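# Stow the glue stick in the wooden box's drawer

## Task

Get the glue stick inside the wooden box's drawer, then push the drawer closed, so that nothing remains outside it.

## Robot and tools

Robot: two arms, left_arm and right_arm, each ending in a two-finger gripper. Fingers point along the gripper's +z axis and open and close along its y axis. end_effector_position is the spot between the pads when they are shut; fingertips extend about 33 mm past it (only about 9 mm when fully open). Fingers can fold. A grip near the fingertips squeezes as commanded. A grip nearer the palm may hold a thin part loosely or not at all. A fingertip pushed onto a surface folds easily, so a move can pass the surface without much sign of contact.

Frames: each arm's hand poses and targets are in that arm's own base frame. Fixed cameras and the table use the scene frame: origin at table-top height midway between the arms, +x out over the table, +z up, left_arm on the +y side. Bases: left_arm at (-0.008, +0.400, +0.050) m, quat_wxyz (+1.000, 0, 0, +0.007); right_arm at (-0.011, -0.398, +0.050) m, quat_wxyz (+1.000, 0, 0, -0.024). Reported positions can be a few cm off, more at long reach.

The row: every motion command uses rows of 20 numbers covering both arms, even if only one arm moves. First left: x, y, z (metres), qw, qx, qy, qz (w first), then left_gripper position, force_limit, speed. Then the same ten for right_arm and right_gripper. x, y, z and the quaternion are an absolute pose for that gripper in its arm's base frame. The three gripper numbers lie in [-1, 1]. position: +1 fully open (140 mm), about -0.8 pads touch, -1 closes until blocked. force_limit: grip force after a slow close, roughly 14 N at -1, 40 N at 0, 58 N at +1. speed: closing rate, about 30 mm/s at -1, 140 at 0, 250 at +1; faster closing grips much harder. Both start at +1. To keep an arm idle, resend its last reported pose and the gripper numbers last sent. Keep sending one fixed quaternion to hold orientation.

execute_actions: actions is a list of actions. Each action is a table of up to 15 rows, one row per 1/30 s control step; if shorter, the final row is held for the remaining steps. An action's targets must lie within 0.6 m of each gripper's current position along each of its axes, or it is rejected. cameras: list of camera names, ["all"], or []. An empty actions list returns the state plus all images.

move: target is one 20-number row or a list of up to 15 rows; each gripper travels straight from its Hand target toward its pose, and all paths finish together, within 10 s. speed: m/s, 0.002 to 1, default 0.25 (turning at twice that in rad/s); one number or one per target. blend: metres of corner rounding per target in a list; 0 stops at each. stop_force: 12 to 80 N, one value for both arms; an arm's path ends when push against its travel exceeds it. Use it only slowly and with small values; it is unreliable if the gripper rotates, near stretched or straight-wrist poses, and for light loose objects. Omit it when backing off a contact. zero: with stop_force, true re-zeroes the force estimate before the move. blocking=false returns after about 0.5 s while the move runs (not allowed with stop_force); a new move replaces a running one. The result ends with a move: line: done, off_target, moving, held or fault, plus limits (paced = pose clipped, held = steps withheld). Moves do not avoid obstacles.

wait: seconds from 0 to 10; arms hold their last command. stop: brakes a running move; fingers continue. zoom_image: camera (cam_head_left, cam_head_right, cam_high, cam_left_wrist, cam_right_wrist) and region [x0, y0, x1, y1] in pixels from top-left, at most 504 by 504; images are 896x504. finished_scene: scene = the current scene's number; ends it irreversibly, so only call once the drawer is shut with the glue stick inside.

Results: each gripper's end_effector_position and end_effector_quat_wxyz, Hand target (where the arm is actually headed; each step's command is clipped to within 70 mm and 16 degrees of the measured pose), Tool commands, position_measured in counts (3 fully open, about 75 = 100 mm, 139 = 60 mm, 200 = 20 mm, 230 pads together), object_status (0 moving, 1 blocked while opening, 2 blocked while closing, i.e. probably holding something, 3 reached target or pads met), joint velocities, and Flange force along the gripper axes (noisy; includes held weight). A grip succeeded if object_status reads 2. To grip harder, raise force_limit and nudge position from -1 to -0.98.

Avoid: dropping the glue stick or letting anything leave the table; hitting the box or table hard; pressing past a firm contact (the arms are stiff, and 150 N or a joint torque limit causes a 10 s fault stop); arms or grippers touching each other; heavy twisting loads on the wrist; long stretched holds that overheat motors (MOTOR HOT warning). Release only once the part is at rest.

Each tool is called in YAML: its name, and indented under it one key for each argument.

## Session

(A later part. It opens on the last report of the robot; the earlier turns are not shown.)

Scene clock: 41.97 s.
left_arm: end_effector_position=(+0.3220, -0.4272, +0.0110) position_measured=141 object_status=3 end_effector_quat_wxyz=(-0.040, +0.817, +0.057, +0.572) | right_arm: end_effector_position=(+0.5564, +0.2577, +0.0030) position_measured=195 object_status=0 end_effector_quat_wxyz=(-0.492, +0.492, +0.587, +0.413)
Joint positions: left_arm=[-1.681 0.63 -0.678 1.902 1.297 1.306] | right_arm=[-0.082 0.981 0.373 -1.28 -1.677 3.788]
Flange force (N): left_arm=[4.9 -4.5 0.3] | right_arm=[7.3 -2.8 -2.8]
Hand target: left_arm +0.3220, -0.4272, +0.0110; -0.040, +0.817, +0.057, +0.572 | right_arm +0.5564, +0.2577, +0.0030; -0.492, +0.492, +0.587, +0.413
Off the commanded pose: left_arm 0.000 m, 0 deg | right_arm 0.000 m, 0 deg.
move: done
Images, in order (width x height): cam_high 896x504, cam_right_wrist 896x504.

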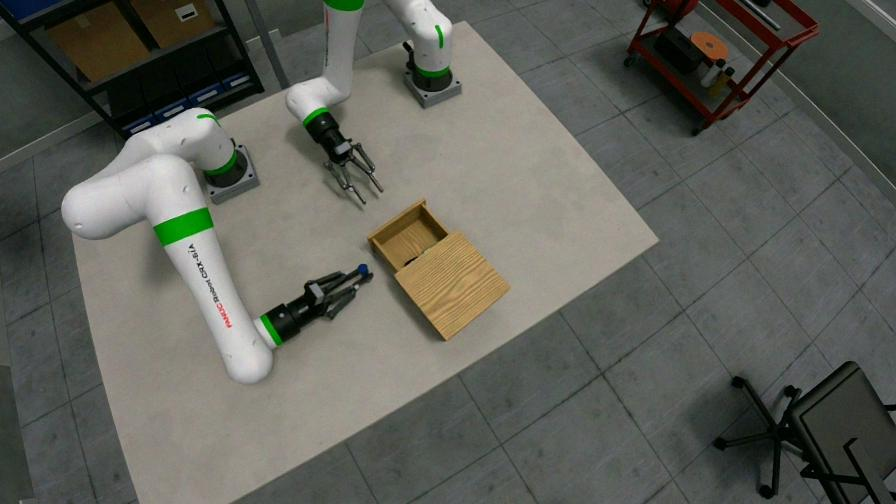

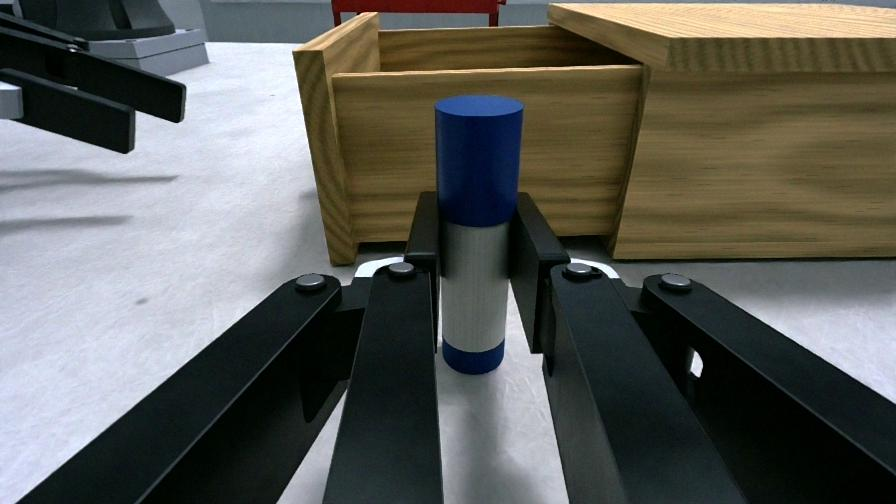

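move:
  target:
    - [0.322,-0.4272,0.011,-0.04,0.8172,0.0572,0.5722,-0.1,-0.2,-0.5,0.5564,0.2577,0.1,-0.4924,0.4924,0.5868,0.4132,-1.0,-0.6,-1]
    - [0.322,-0.4272,0.011,-0.04,0.8172,0.0572,0.5722,-0.1,-0.2,-0.5,0.54,0.32,0.17,-0.4924,0.4924,0.5868,0.4132,-1.0,-0.6,-1]
    - [0.322,-0.4272,0.011,-0.04,0.8172,0.0572,0.5722,-0.1,-0.2,-0.5,0.508,0.43,0.17,0.0472,0.6315,0.7729,-0.0386,-1.0,-0.6,-1]
  speed: [0.1,0.2,0.25]
  blend: 0.02
  cameras: ["all"]

Scene clock: 48.13 s.
left_arm: end_effector_position=(+0.3220, -0.4272, +0.0110) position_measured=141 object_status=3 end_effector_quat_wxyz=(-0.040, +0.817, +0.057, +0.572) | right_arm: end_effector_position=(+0.5080, +0.4300, +0.1700) position_measured=195 object_status=2 end_effector_quat_wxyz=(+0.047, +0.632, +0.773, -0.039)
Joint positions: left_arm=[-1.681 0.63 -0.678 1.902 1.297 1.306] | right_arm=[0.947 0.641 0.638 0.09 -1.65 2.398]
Flange force (N): left_arm=[4.9 -4.8 -0.2] | right_arm=[-4.4 -2.7 -2.8]
Hand target: left_arm +0.3220, -0.4272, +0.0110; -0.040, +0.817, +0.057, +0.572 | right_arm +0.5080, +0.4300, +0.1700; +0.047, +0.632, +0.773, -0.039
Off the commanded pose: left_arm 0.000 m, 0 deg | right_arm 0.000 m, 0 deg.
move: done

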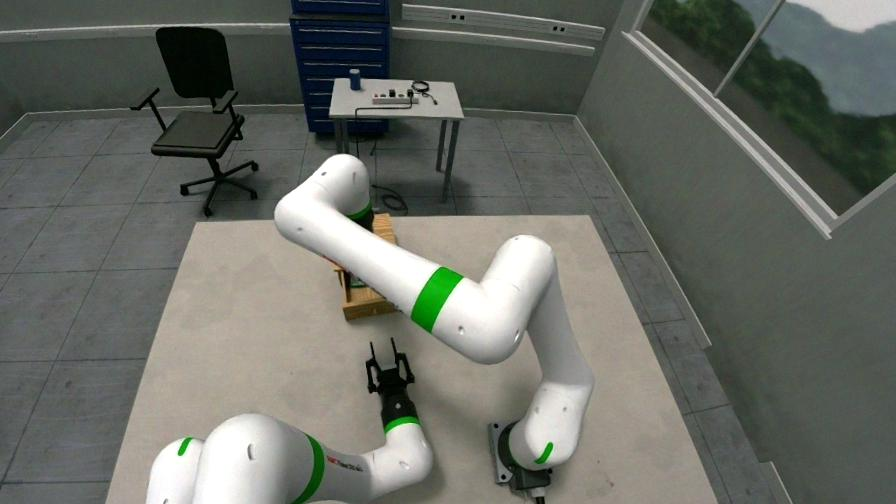

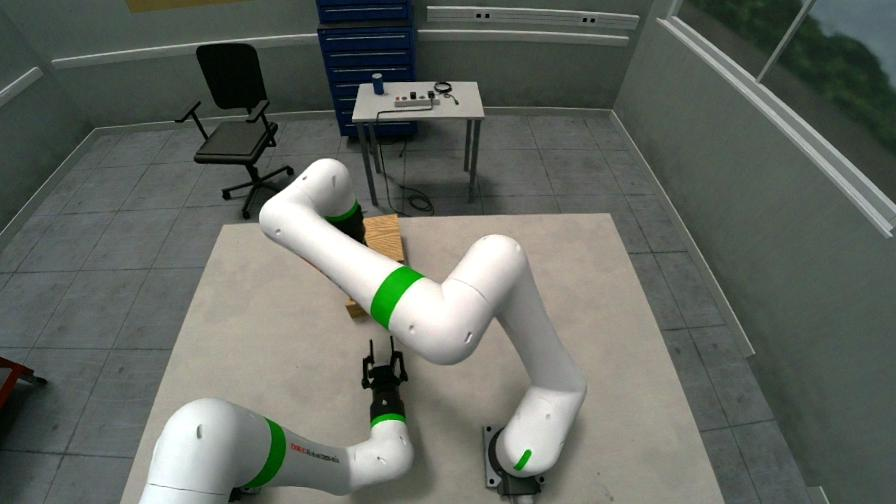

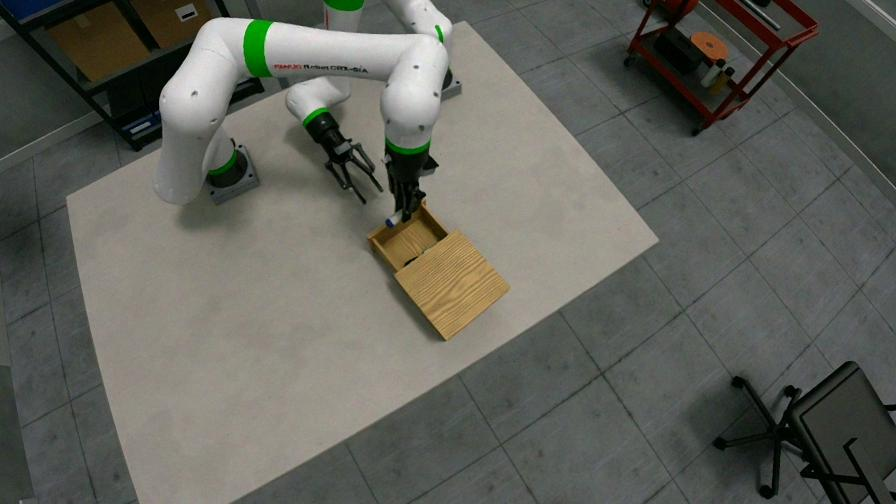

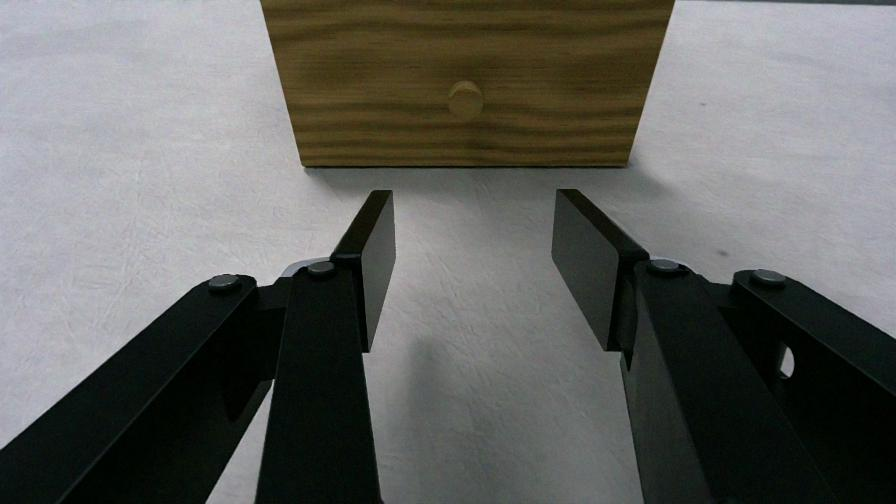

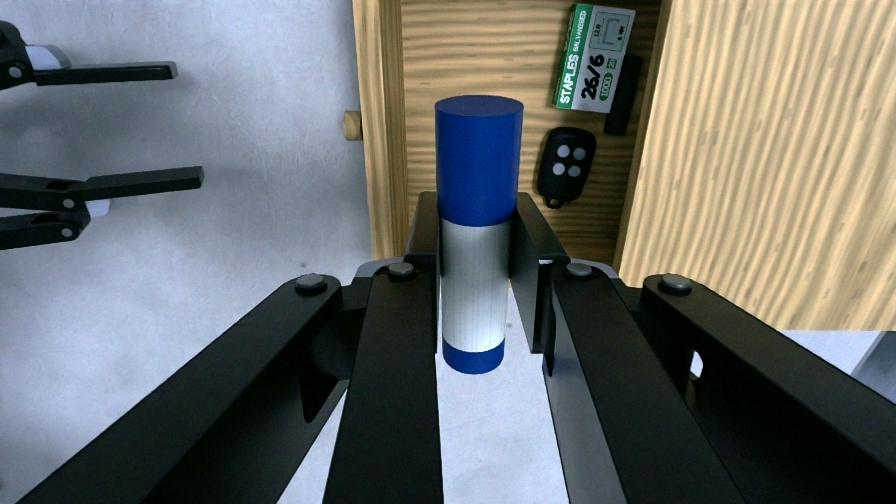

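move:
  target: [0.322,-0.4272,0.011,-0.04,0.8172,0.0572,0.5722,-0.1,-0.2,-0.5,0.504,0.490,0.125,0.0472,0.6315,0.7729,-0.0386,-1.0,-0.6,-1]
  speed: 0.12
  cameras: ["cam_right_wrist","cam_high","cam_left_wrist"]

zoom_image:
  camera: "cam_high"
  region: [340, 150, 520, 310]

Scene clock: 50.93 s.
left_arm: end_effector_position=(+0.3220, -0.4272, +0.0110) position_measured=141 object_status=3 end_effector_quat_wxyz=(-0.040, +0.817, +0.057, +0.572) | right_arm: end_effector_position=(+0.5040, +0.4900, +0.1250) position_measured=195 object_status=2 end_effector_quat_wxyz=(+0.047, +0.632, +0.773, -0.039)
Joint positions: left_arm=[-1.681 0.63 -0.678 1.902 1.297 1.306] | right_arm=[1.001 0.77 0.744 0.085 -1.632 2.343]
Flange force (N): left_arm=[4.7 -5.0 -0.6] | right_arm=[-5.4 -3.7 -2.2]
Hand target: left_arm +0.3220, -0.4272, +0.0110; -0.040, +0.817, +0.057, +0.572 | right_arm +0.5040, +0.4900, +0.1250; +0.047, +0.632, +0.773, -0.039
Off the commanded pose: left_arm 0.000 m, 0 deg | right_arm 0.000 m, 0 deg.
move: done
Images, in order (width x height): cam_high 896x504, cam_left_wrist 896x504, cam_right_wrist 896x504.

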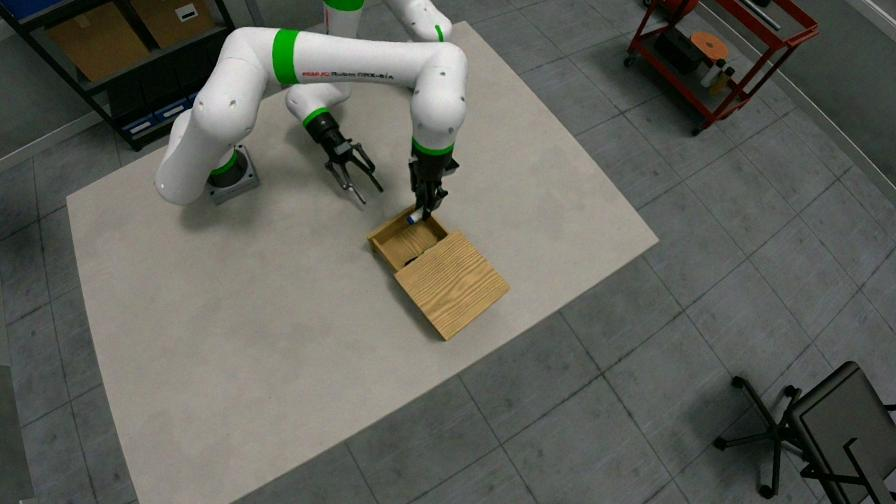

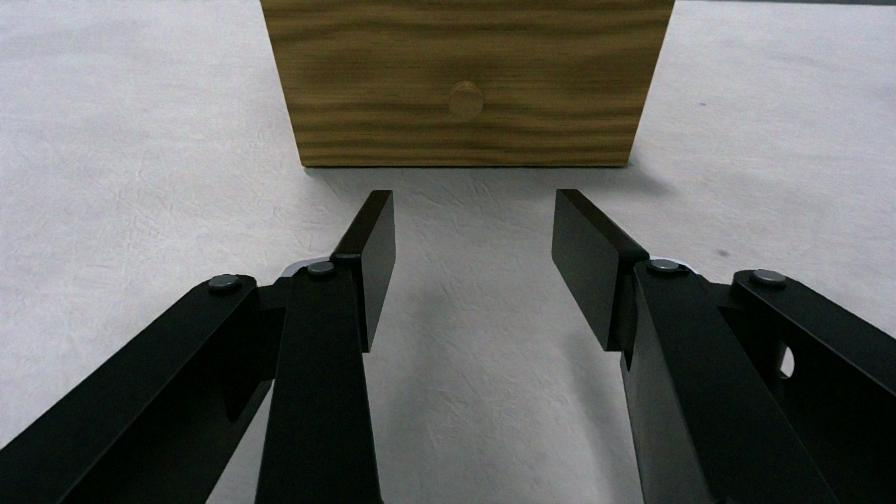

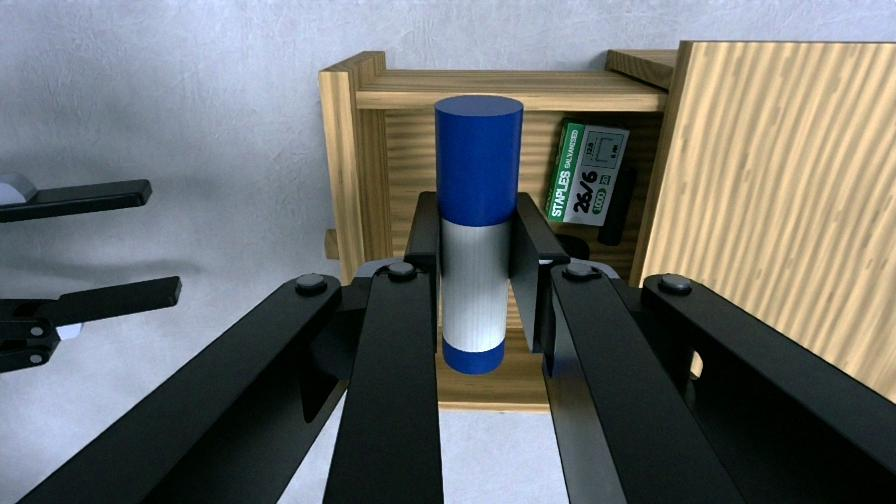

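Scaled by 2.800 from the camera's 896x504 image, which has a finer 1280x720 frame.

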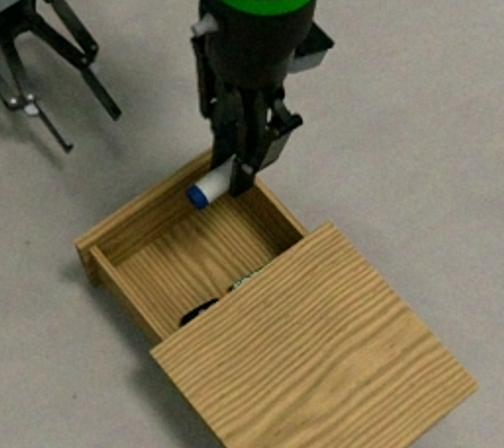

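move:
  target:
    - [0.322,-0.4272,0.011,-0.04,0.8172,0.0572,0.5722,-0.1,-0.2,-0.5,0.512,0.4508,0.125,0.0472,0.6315,0.7729,-0.0386,-1.0,-0.6,-1]
    - [0.322,-0.4272,0.011,-0.04,0.8172,0.0572,0.5722,-0.1,-0.2,-0.5,0.512,0.4508,0.05,0.0472,0.6315,0.7729,-0.0386,-1.0,-0.6,-1]
  speed: 0.12
  cameras: ["cam_right_wrist","cam_high","cam_left_wrist"]

zoom_image:
  camera: "cam_high"
  region: [340, 150, 520, 310]

Scene clock: 53.63 s.
left_arm: end_effector_position=(+0.3220, -0.4272, +0.0110) position_measured=141 object_status=3 end_effector_quat_wxyz=(-0.040, +0.817, +0.057, +0.572) | right_arm: end_effector_position=(+0.5120, +0.4508, +0.0500) position_measured=195 object_status=2 end_effector_quat_wxyz=(+0.047, +0.632, +0.773, -0.039)
Joint positions: left_arm=[-1.681 0.63 -0.678 1.902 1.297 1.306] | right_arm=[0.96 0.725 0.491 0.089 -1.422 2.365]
Flange force (N): left_arm=[4.7 -4.6 -0.2] | right_arm=[-4.3 -2.8 -4.0]
Hand target: left_arm +0.3220, -0.4272, +0.0110; -0.040, +0.817, +0.057, +0.572 | right_arm +0.5120, +0.4508, +0.0500; +0.047, +0.632, +0.773, -0.039
Off the commanded pose: left_arm 0.000 m, 0 deg | right_arm 0.000 m, 0 deg.
move: done
Images, in order (width x height): cam_high 896x504, cam_left_wrist 896x504, cam_right_wrist 896x504.

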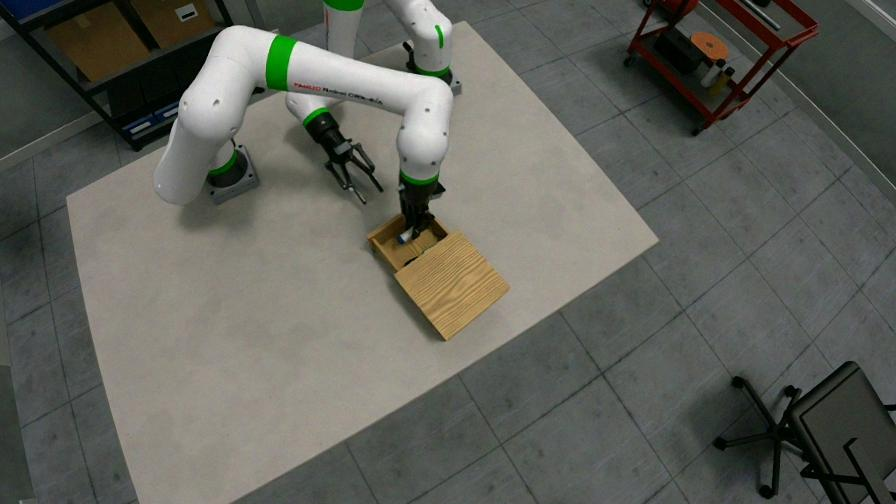

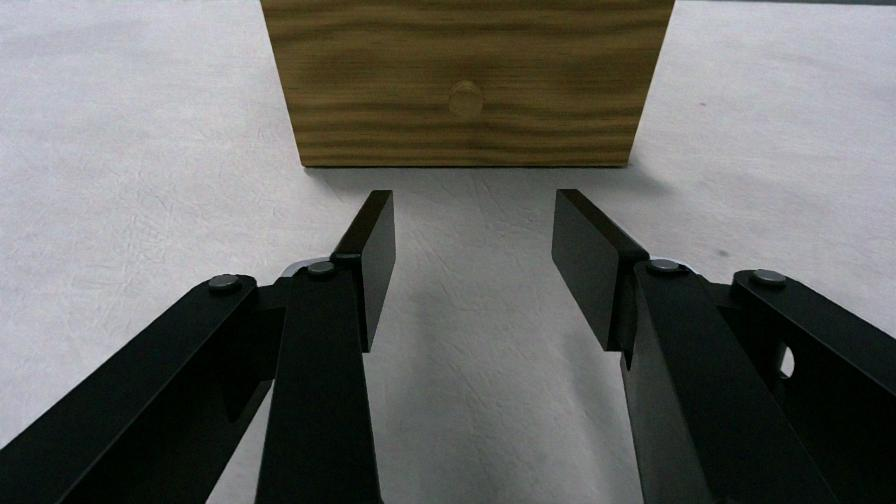

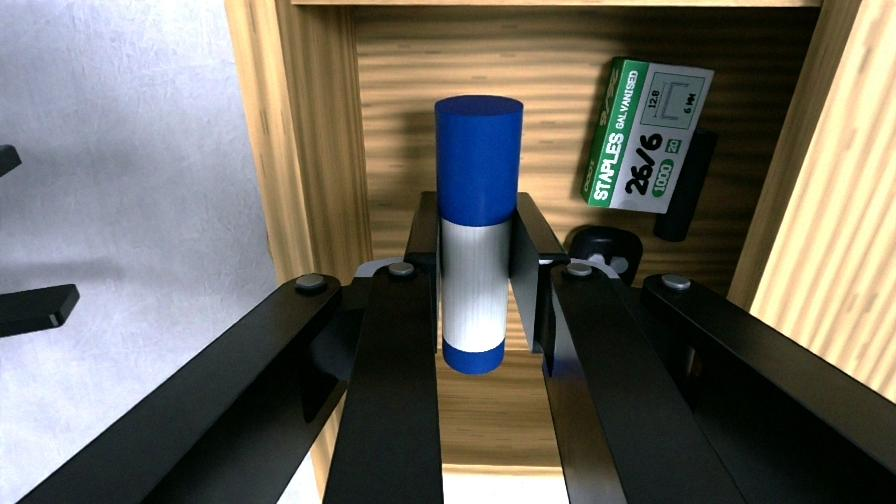

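Scaled by 2.800 from the camera's 896x504 image, which has a finer 1280x720 frame.

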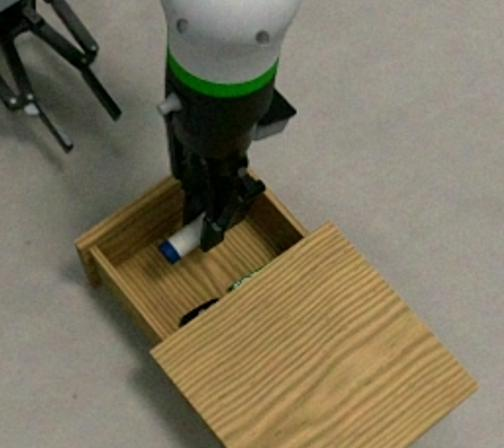

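move:
  target: [0.322,-0.4272,0.011,-0.04,0.8172,0.0572,0.5722,-0.1,-0.2,-0.5,0.512,0.4508,0.022,0.0472,0.6315,0.7729,-0.0386,-1.0,-0.6,-1]
  speed: 0.06

move:
  target: [0.322,-0.4272,0.011,-0.04,0.8172,0.0572,0.5722,-0.1,-0.2,-0.5,0.512,0.4508,-0.002,0.0472,0.6315,0.7729,-0.0386,-1.0,-0.6,-1]
  speed: 0.012
  stop_force: 12
  cameras: ["cam_right_wrist","cam_high"]

zoom_image:
  camera: "cam_high"
  region: [340, 150, 520, 310]

Scene clock: 54.73 s.
left_arm: end_effector_position=(+0.3220, -0.4272, +0.0110) position_measured=141 object_status=3 end_effector_quat_wxyz=(-0.040, +0.817, +0.057, +0.572) | right_arm: end_effector_position=(+0.5120, +0.4508, +0.0220) position_measured=195 object_status=2 end_effector_quat_wxyz=(+0.047, +0.632, +0.773, -0.039)
Joint positions: left_arm=[-1.681 0.63 -0.678 1.902 1.297 1.306] | right_arm=[0.96 0.743 0.454 0.09 -1.367 2.36]
Flange force (N): left_arm=[4.9 -5.0 -0.2] | right_arm=[-4.2 -2.8 -4.0]
Hand target: left_arm +0.3220, -0.4272, +0.0110; -0.040, +0.817, +0.057, +0.572 | right_arm +0.5120, +0.4508, +0.0220; +0.047, +0.632, +0.773, -0.039
Off the commanded pose: left_arm 0.000 m, 0 deg | right_arm 0.000 m, 0 deg.
move: done

Scene clock: 57.33 s.
left_arm: end_effector_position=(+0.3220, -0.4272, +0.0110) position_measured=141 object_status=3 end_effector_quat_wxyz=(-0.040, +0.817, +0.057, +0.572) | right_arm: end_effector_position=(+0.5120, +0.4508, -0.0018) position_measured=195 object_status=2 end_effector_quat_wxyz=(+0.047, +0.632, +0.773, -0.039)
Joint positions: left_arm=[-1.681 0.63 -0.678 1.902 1.297 1.306] | right_arm=[0.96 0.761 0.427 0.091 -1.322 2.356]
Flange force (N): left_arm=[5.1 -4.9 0.3] | right_arm=[-6.5 -7.2 -17.7]
Hand target: left_arm +0.3220, -0.4272, +0.0110; -0.040, +0.817, +0.057, +0.572 | right_arm +0.5120, +0.4508, -0.0018; +0.047, +0.632, +0.773, -0.039
Off the commanded pose: left_arm 0.000 m, 0 deg | right_arm 0.000 m, 0 deg.
move: contact (right_arm)
Images, in order (width x height): cam_high 896x504, cam_right_wrist 896x504.

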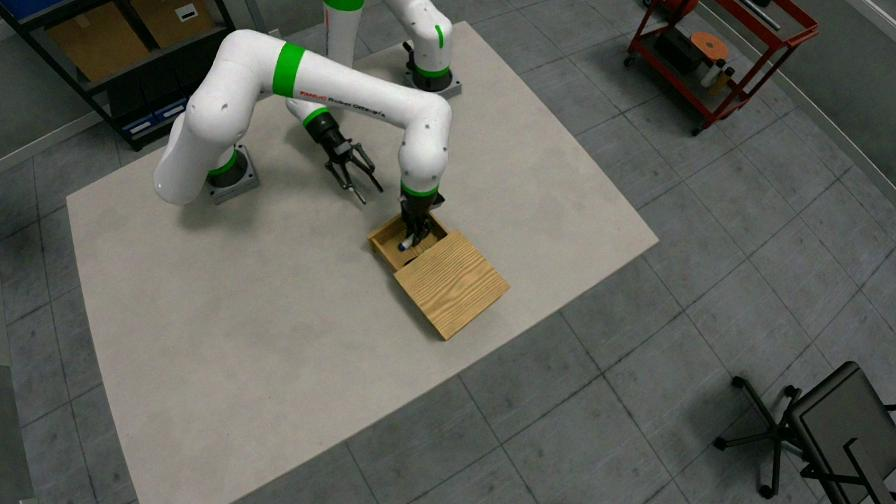

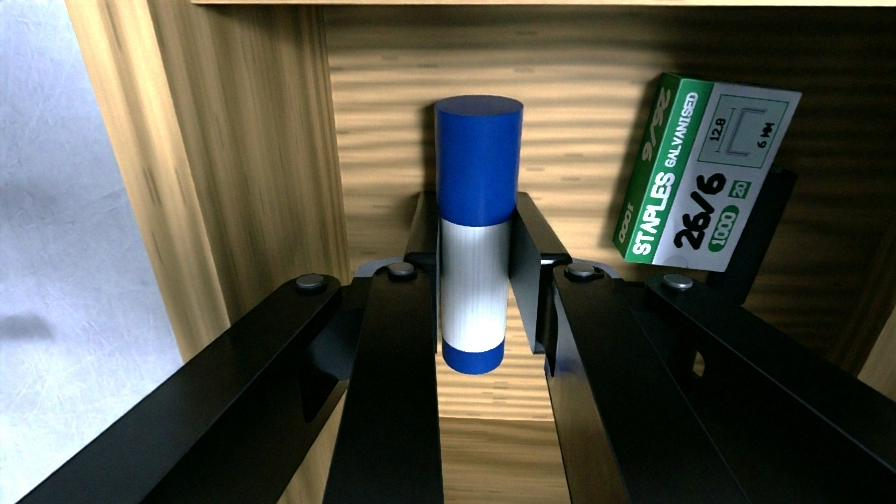

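Scaled by 2.800 from the camera's 896x504 image, which has a finer 1280x720 frame.

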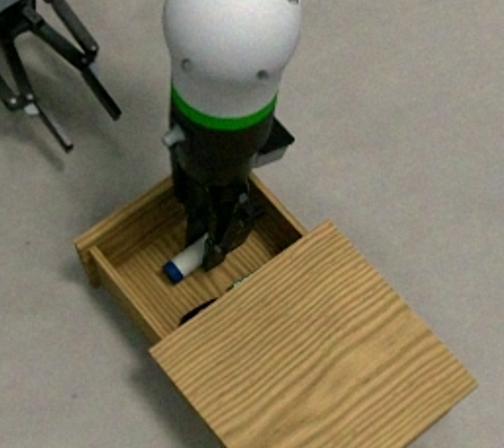

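move:
  target:
    - [0.322,-0.4272,0.011,-0.04,0.8172,0.0572,0.5722,-1,-0.9,-0.5,0.512,0.4508,-0.0018,0.0472,0.6315,0.7729,-0.0386,-0.3,-0.6,-1]
    - [0.322,-0.4272,0.011,-0.04,0.8172,0.0572,0.5722,-1,-0.9,-0.5,0.512,0.4508,0.15,0.0472,0.6315,0.7729,-0.0386,-0.3,-0.6,-1]
  speed: 0.12
  cameras: ["cam_right_wrist","cam_high","cam_left_wrist"]

zoom_image:
  camera: "cam_high"
  region: [340, 150, 520, 310]

Scene clock: 61.87 s.
left_arm: end_effector_position=(+0.3220, -0.4272, +0.0110) position_measured=232 object_status=3 end_effector_quat_wxyz=(-0.040, +0.817, +0.057, +0.572) | right_arm: end_effector_position=(+0.5119, +0.4508, +0.1500) position_measured=167 object_status=3 end_effector_quat_wxyz=(+0.047, +0.631, +0.773, -0.039)
Joint positions: left_arm=[-1.681 0.63 -0.678 1.902 1.297 1.306] | right_arm=[0.96 0.695 0.678 0.089 -1.638 2.384]
Flange force (N): left_arm=[5.0 -4.6 -0.4] | right_arm=[-5.4 -3.3 -3.3]
Hand target: left_arm +0.3220, -0.4272, +0.0110; -0.040, +0.817, +0.057, +0.572 | right_arm +0.5120, +0.4508, +0.1500; +0.047, +0.632, +0.773, -0.039
Off the commanded pose: left_arm 0.000 m, 0 deg | right_arm 0.000 m, 0 deg.
move: done
Images, in order (width x height): cam_high 896x504, cam_left_wrist 896x504, cam_right_wrist 896x504.

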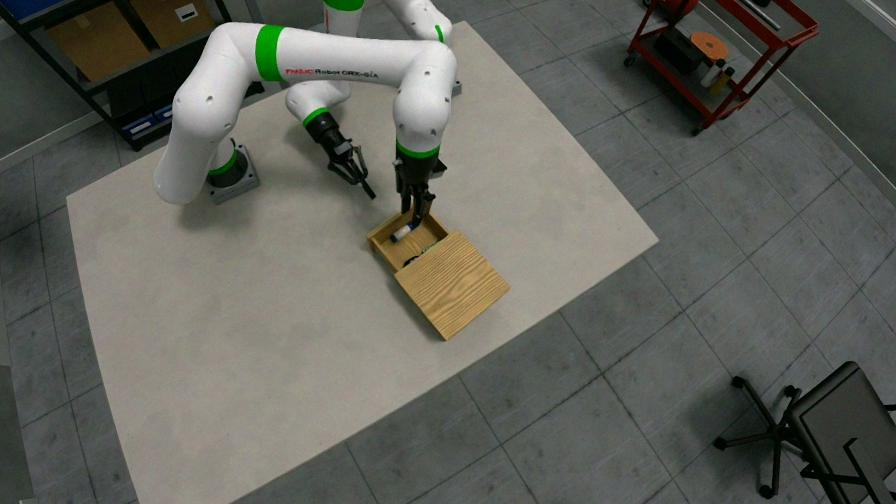

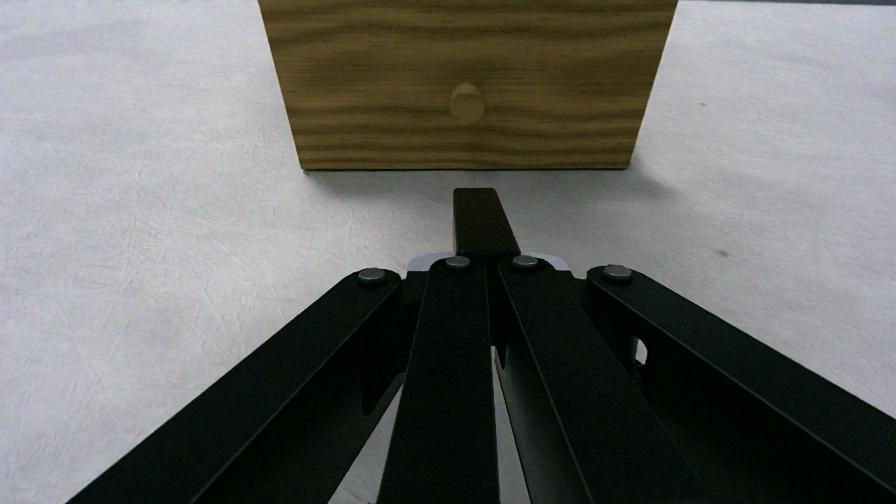

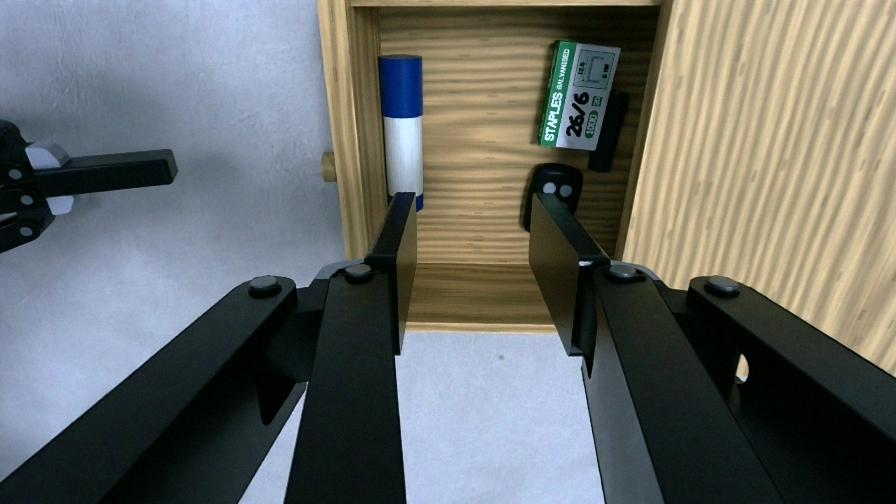

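Scaled by 2.800 from the camera's 896x504 image, which has a finer 1280x720 frame.

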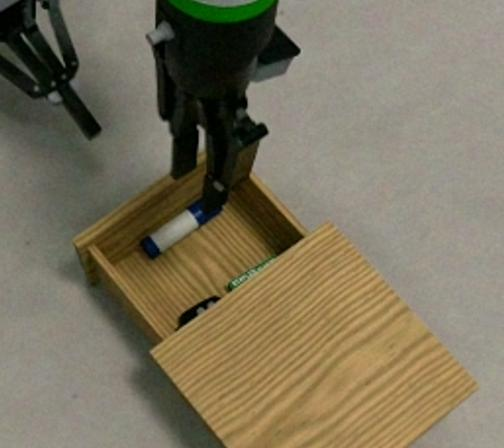

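move:
  target:
    - [0.34,-0.4247,0.011,-0.04,0.8172,0.0572,0.5722,-1,-0.9,-0.5,0.512,0.3,0.22,0.0472,0.6315,0.7729,-0.0386,-0.3,-0.6,-1]
    - [0.415,-0.4141,0.011,-0.04,0.8172,0.0572,0.5722,-1,-0.9,-0.5,0.5,0.08,0.26,0.0472,0.6315,0.7729,-0.0386,-0.3,-0.6,-1]
  speed: 0.2
  blend: 0.02
  cameras: ["cam_left_wrist","cam_head_right","cam_high"]

Scene clock: 64.53 s.
left_arm: end_effector_position=(+0.4150, -0.4140, +0.0111) position_measured=232 object_status=3 end_effector_quat_wxyz=(-0.040, +0.817, +0.057, +0.572) | right_arm: end_effector_position=(+0.5000, +0.0800, +0.2600) position_measured=167 object_status=3 end_effector_quat_wxyz=(+0.047, +0.632, +0.773, -0.039)
Joint positions: left_arm=[-1.411 0.62 -0.707 1.639 1.228 1.311] | right_arm=[0.502 0.147 0.166 0.117 -1.626 2.844]
Flange force (N): left_arm=[3.5 -4.1 -8.3] | right_arm=[-2.8 -2.5 -2.7]
Hand target: left_arm +0.4150, -0.4141, +0.0110; -0.040, +0.817, +0.057, +0.572 | right_arm +0.5000, +0.0800, +0.2600; +0.047, +0.632, +0.773, -0.039
Off the commanded pose: left_arm 0.000 m, 0 deg | right_arm 0.000 m, 0 deg.
move: done
Images, in order (width x height): cam_head_right 896x504, cam_high 896x504, cam_left_wrist 896x504.

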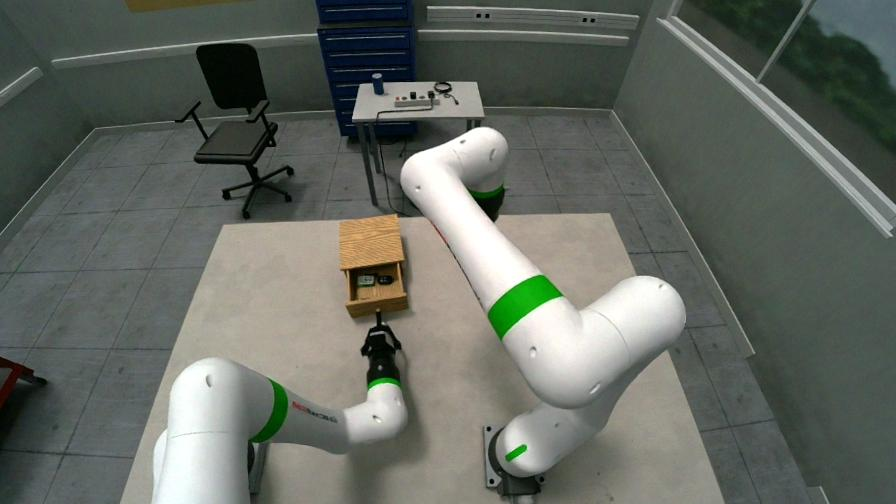

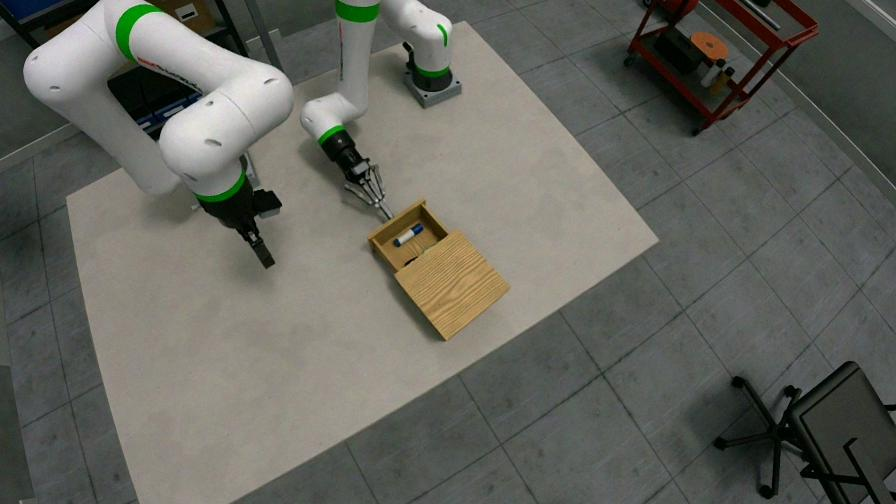

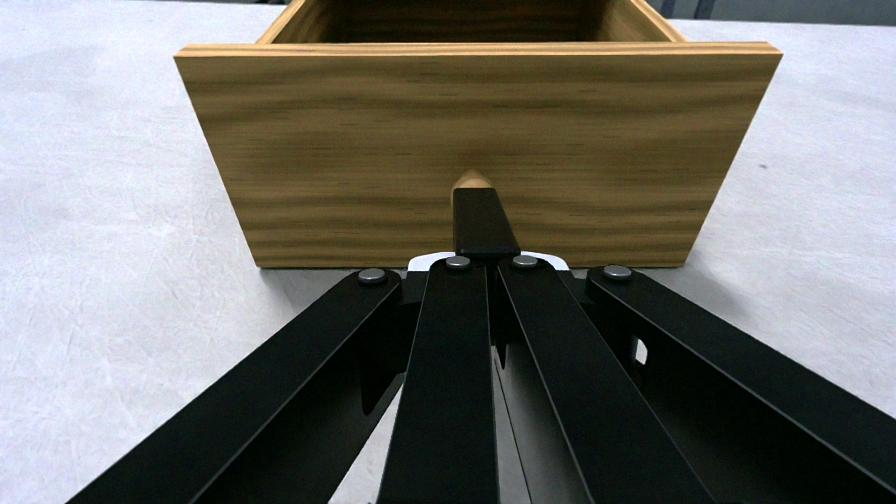

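move:
  target: [0.524,-0.3988,0.011,-0.04,0.8172,0.0572,0.5722,-1,-0.9,-0.5,0.5,0.08,0.26,0.0472,0.6315,0.7729,-0.0386,-0.3,-0.6,-1]
  speed: 0.05
  stop_force: 30

move:
  target: [0.555,-0.3945,0.011,-0.04,0.8172,0.0572,0.5722,-1,-0.9,-0.5,0.5,0.08,0.26,0.0472,0.6315,0.7729,-0.0386,-0.3,-0.6,-1]
  speed: 0.015
  stop_force: 20
  cameras: ["cam_left_wrist","cam_head_right","cam_high"]

zoom_image:
  camera: "cam_high"
  region: [340, 150, 520, 350]

zoom_image:
  camera: "cam_head_right"
  region: [330, 200, 450, 320]

Scene clock: 67.70 s.
left_arm: end_effector_position=(+0.5240, -0.3988, +0.0110) position_measured=232 object_status=3 end_effector_quat_wxyz=(-0.040, +0.817, +0.057, +0.572) | right_arm: end_effector_position=(+0.5000, +0.0800, +0.2600) position_measured=167 object_status=3 end_effector_quat_wxyz=(+0.047, +0.632, +0.773, -0.039)
Joint positions: left_arm=[-1.105 0.644 -0.654 1.353 1.148 1.287] | right_arm=[0.502 0.147 0.166 0.117 -1.626 2.844]
Flange force (N): left_arm=[3.7 -4.9 -3.7] | right_arm=[-3.3 -2.5 -2.7]
Hand target: left_arm +0.5240, -0.3988, +0.0110; -0.040, +0.817, +0.057, +0.572 | right_arm +0.5000, +0.0800, +0.2600; +0.047, +0.632, +0.773, -0.039
Off the commanded pose: left_arm 0.000 m, 0 deg | right_arm 0.000 m, 0 deg.
move: done

Scene clock: 70.40 s.
left_arm: end_effector_position=(+0.5550, -0.3945, +0.0110) position_measured=232 object_status=3 end_effector_quat_wxyz=(-0.040, +0.817, +0.057, +0.572) | right_arm: end_effector_position=(+0.5000, +0.0800, +0.2600) position_measured=167 object_status=3 end_effector_quat_wxyz=(+0.047, +0.632, +0.773, -0.039)
Joint positions: left_arm=[-1.028 0.658 -0.623 1.283 1.123 1.275] | right_arm=[0.502 0.147 0.166 0.117 -1.626 2.844]
Flange force (N): left_arm=[1.4 -5.6 -14.1] | right_arm=[-3.5 -2.4 -2.3]
Hand target: left_arm +0.5550, -0.3945, +0.0110; -0.040, +0.817, +0.057, +0.572 | right_arm +0.5000, +0.0800, +0.2600; +0.047, +0.632, +0.773, -0.039
Off the commanded pose: left_arm 0.000 m, 0 deg | right_arm 0.000 m, 0 deg.
move: done
Images, in order (width x height): cam_head_right 896x504, cam_high 896x504, cam_left_wrist 896x504.

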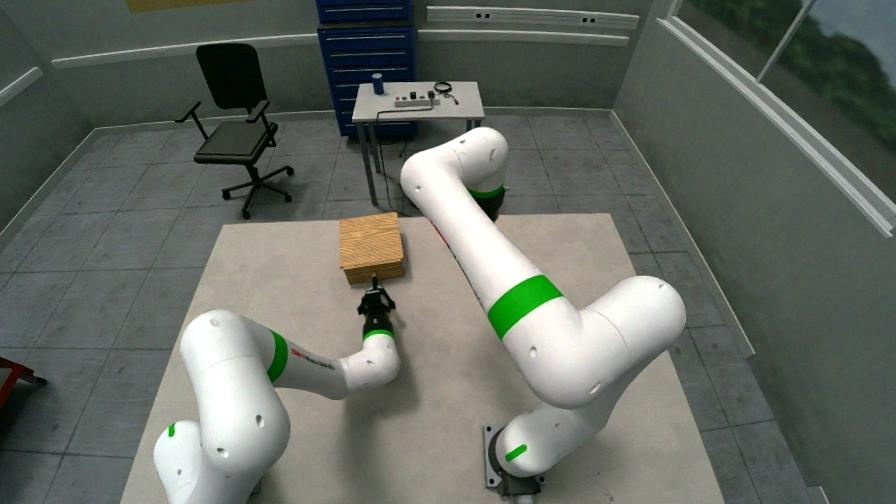

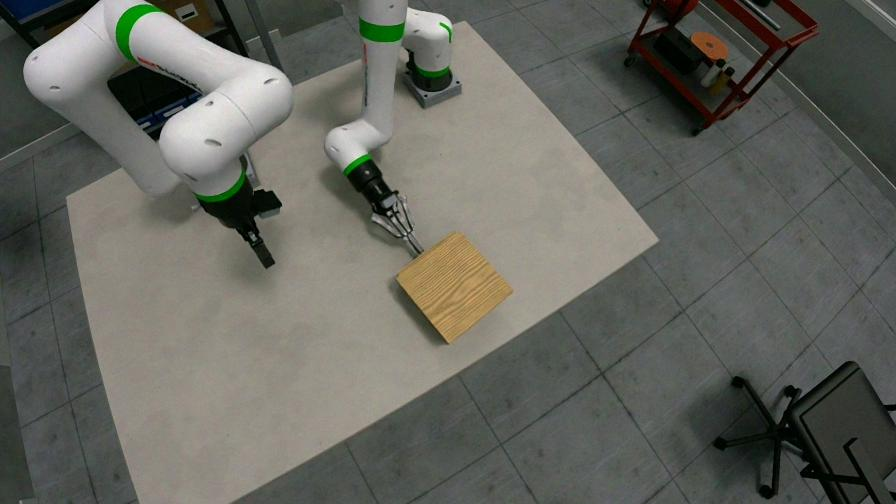

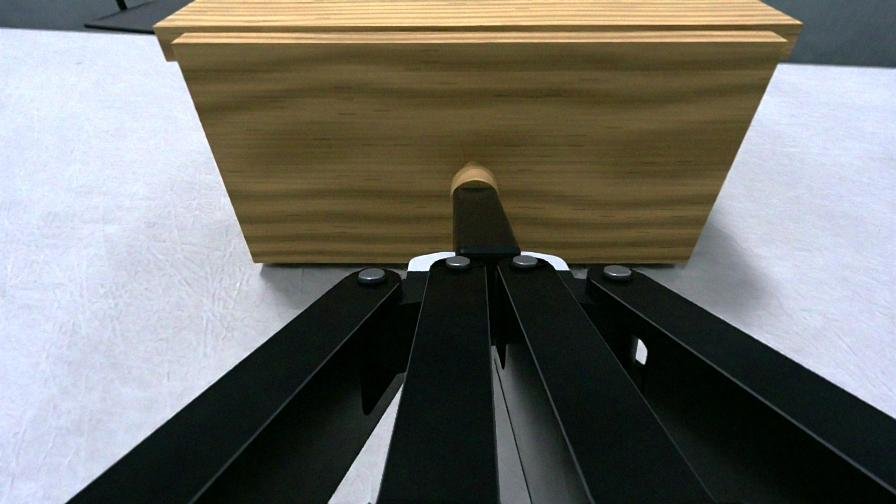

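Scaled by 2.520 from the camera's 896x504 image, which has a finer 1280x720 frame.

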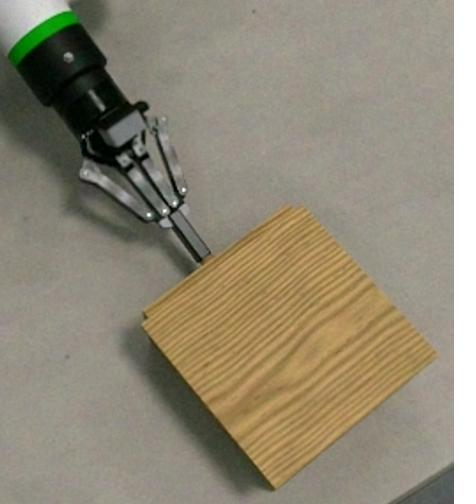

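Scaled by 4.200 from the camera's 896x504 image, which has a finer 1280x720 frame.

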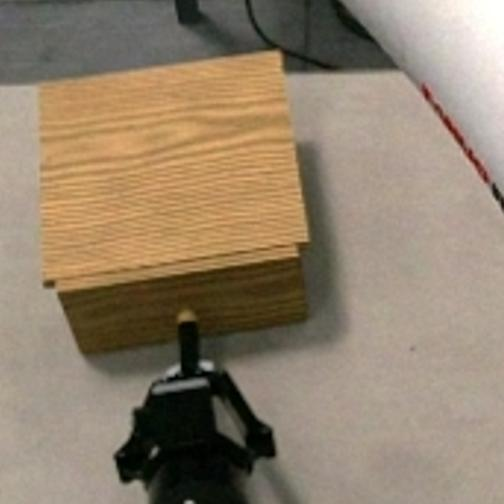

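move:
  target: [0.44,-0.4106,0.03,-0.04,0.8172,0.0572,0.5722,-1,-0.9,-0.5,0.5,0.08,0.26,0.0472,0.6315,0.7729,-0.0386,-0.3,-0.6,-1]
  speed: 0.15
  cameras: ["cam_left_wrist","cam_head_right","cam_high"]

zoom_image:
  camera: "cam_high"
  region: [340, 150, 520, 350]

Scene clock: 71.73 s.
left_arm: end_effector_position=(+0.4400, -0.4105, +0.0300) position_measured=232 object_status=3 end_effector_quat_wxyz=(-0.040, +0.817, +0.057, +0.572) | right_arm: end_effector_position=(+0.5000, +0.0800, +0.2600) position_measured=167 object_status=3 end_effector_quat_wxyz=(+0.047, +0.632, +0.773, -0.039)
Joint positions: left_arm=[-1.343 0.579 -0.707 1.589 1.212 1.267] | right_arm=[0.502 0.147 0.166 0.117 -1.626 2.844]
Flange force (N): left_arm=[3.8 -1.7 -1.9] | right_arm=[-3.2 -2.2 -2.8]
Hand target: left_arm +0.4400, -0.4106, +0.0300; -0.040, +0.817, +0.057, +0.572 | right_arm +0.5000, +0.0800, +0.2600; +0.047, +0.632, +0.773, -0.039
Off the commanded pose: left_arm 0.000 m, 0 deg | right_arm 0.000 m, 0 deg.
move: done
Images, in order (width x height): cam_head_right 896x504, cam_high 896x504, cam_left_wrist 896x504.

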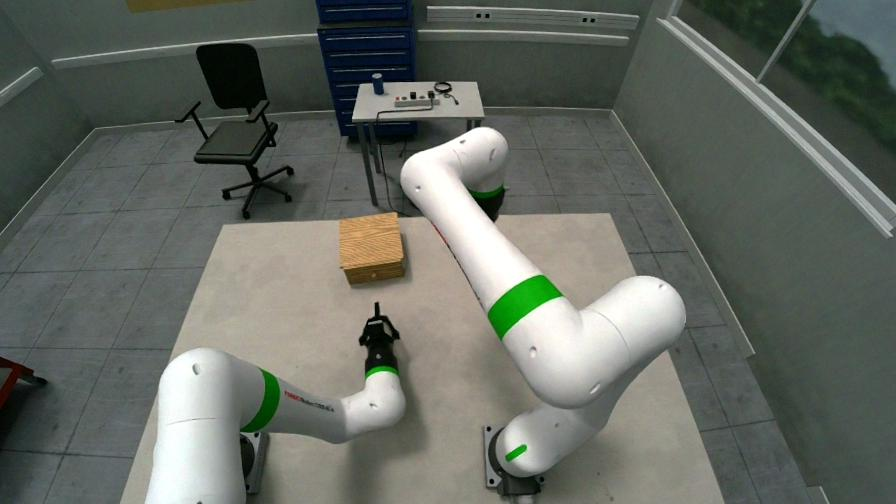

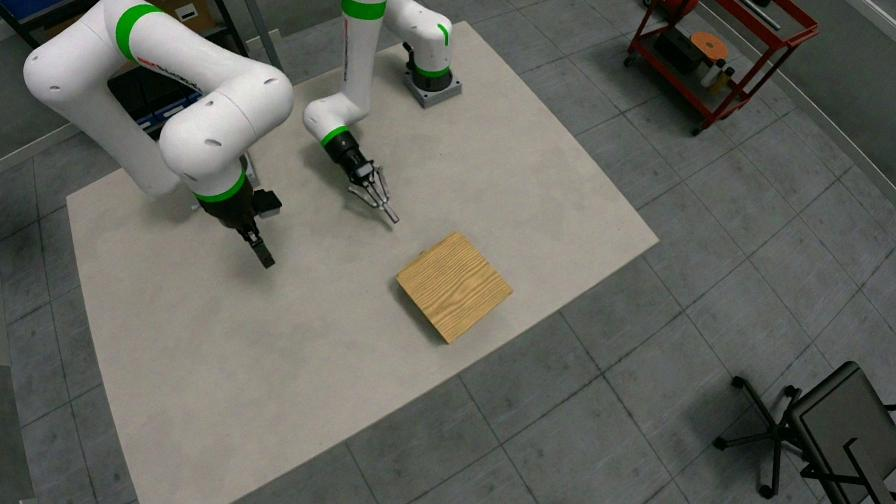

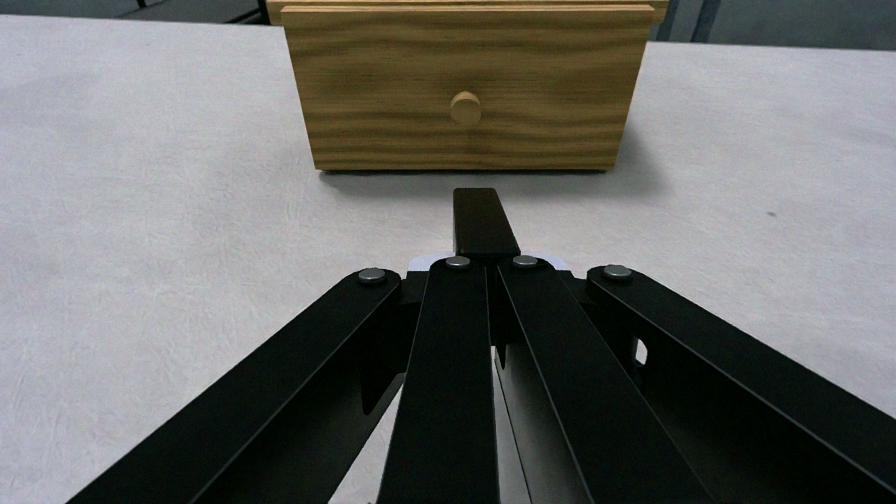

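Scaled by 2.520 from the camera's 896x504 image, which has a finer 1280x720 frame.

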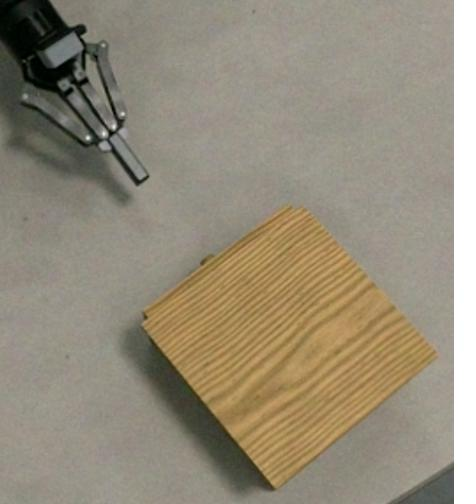

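Shut like initially. Done.

finished_scene:
  scene: 1

The scene is finished: the task was done.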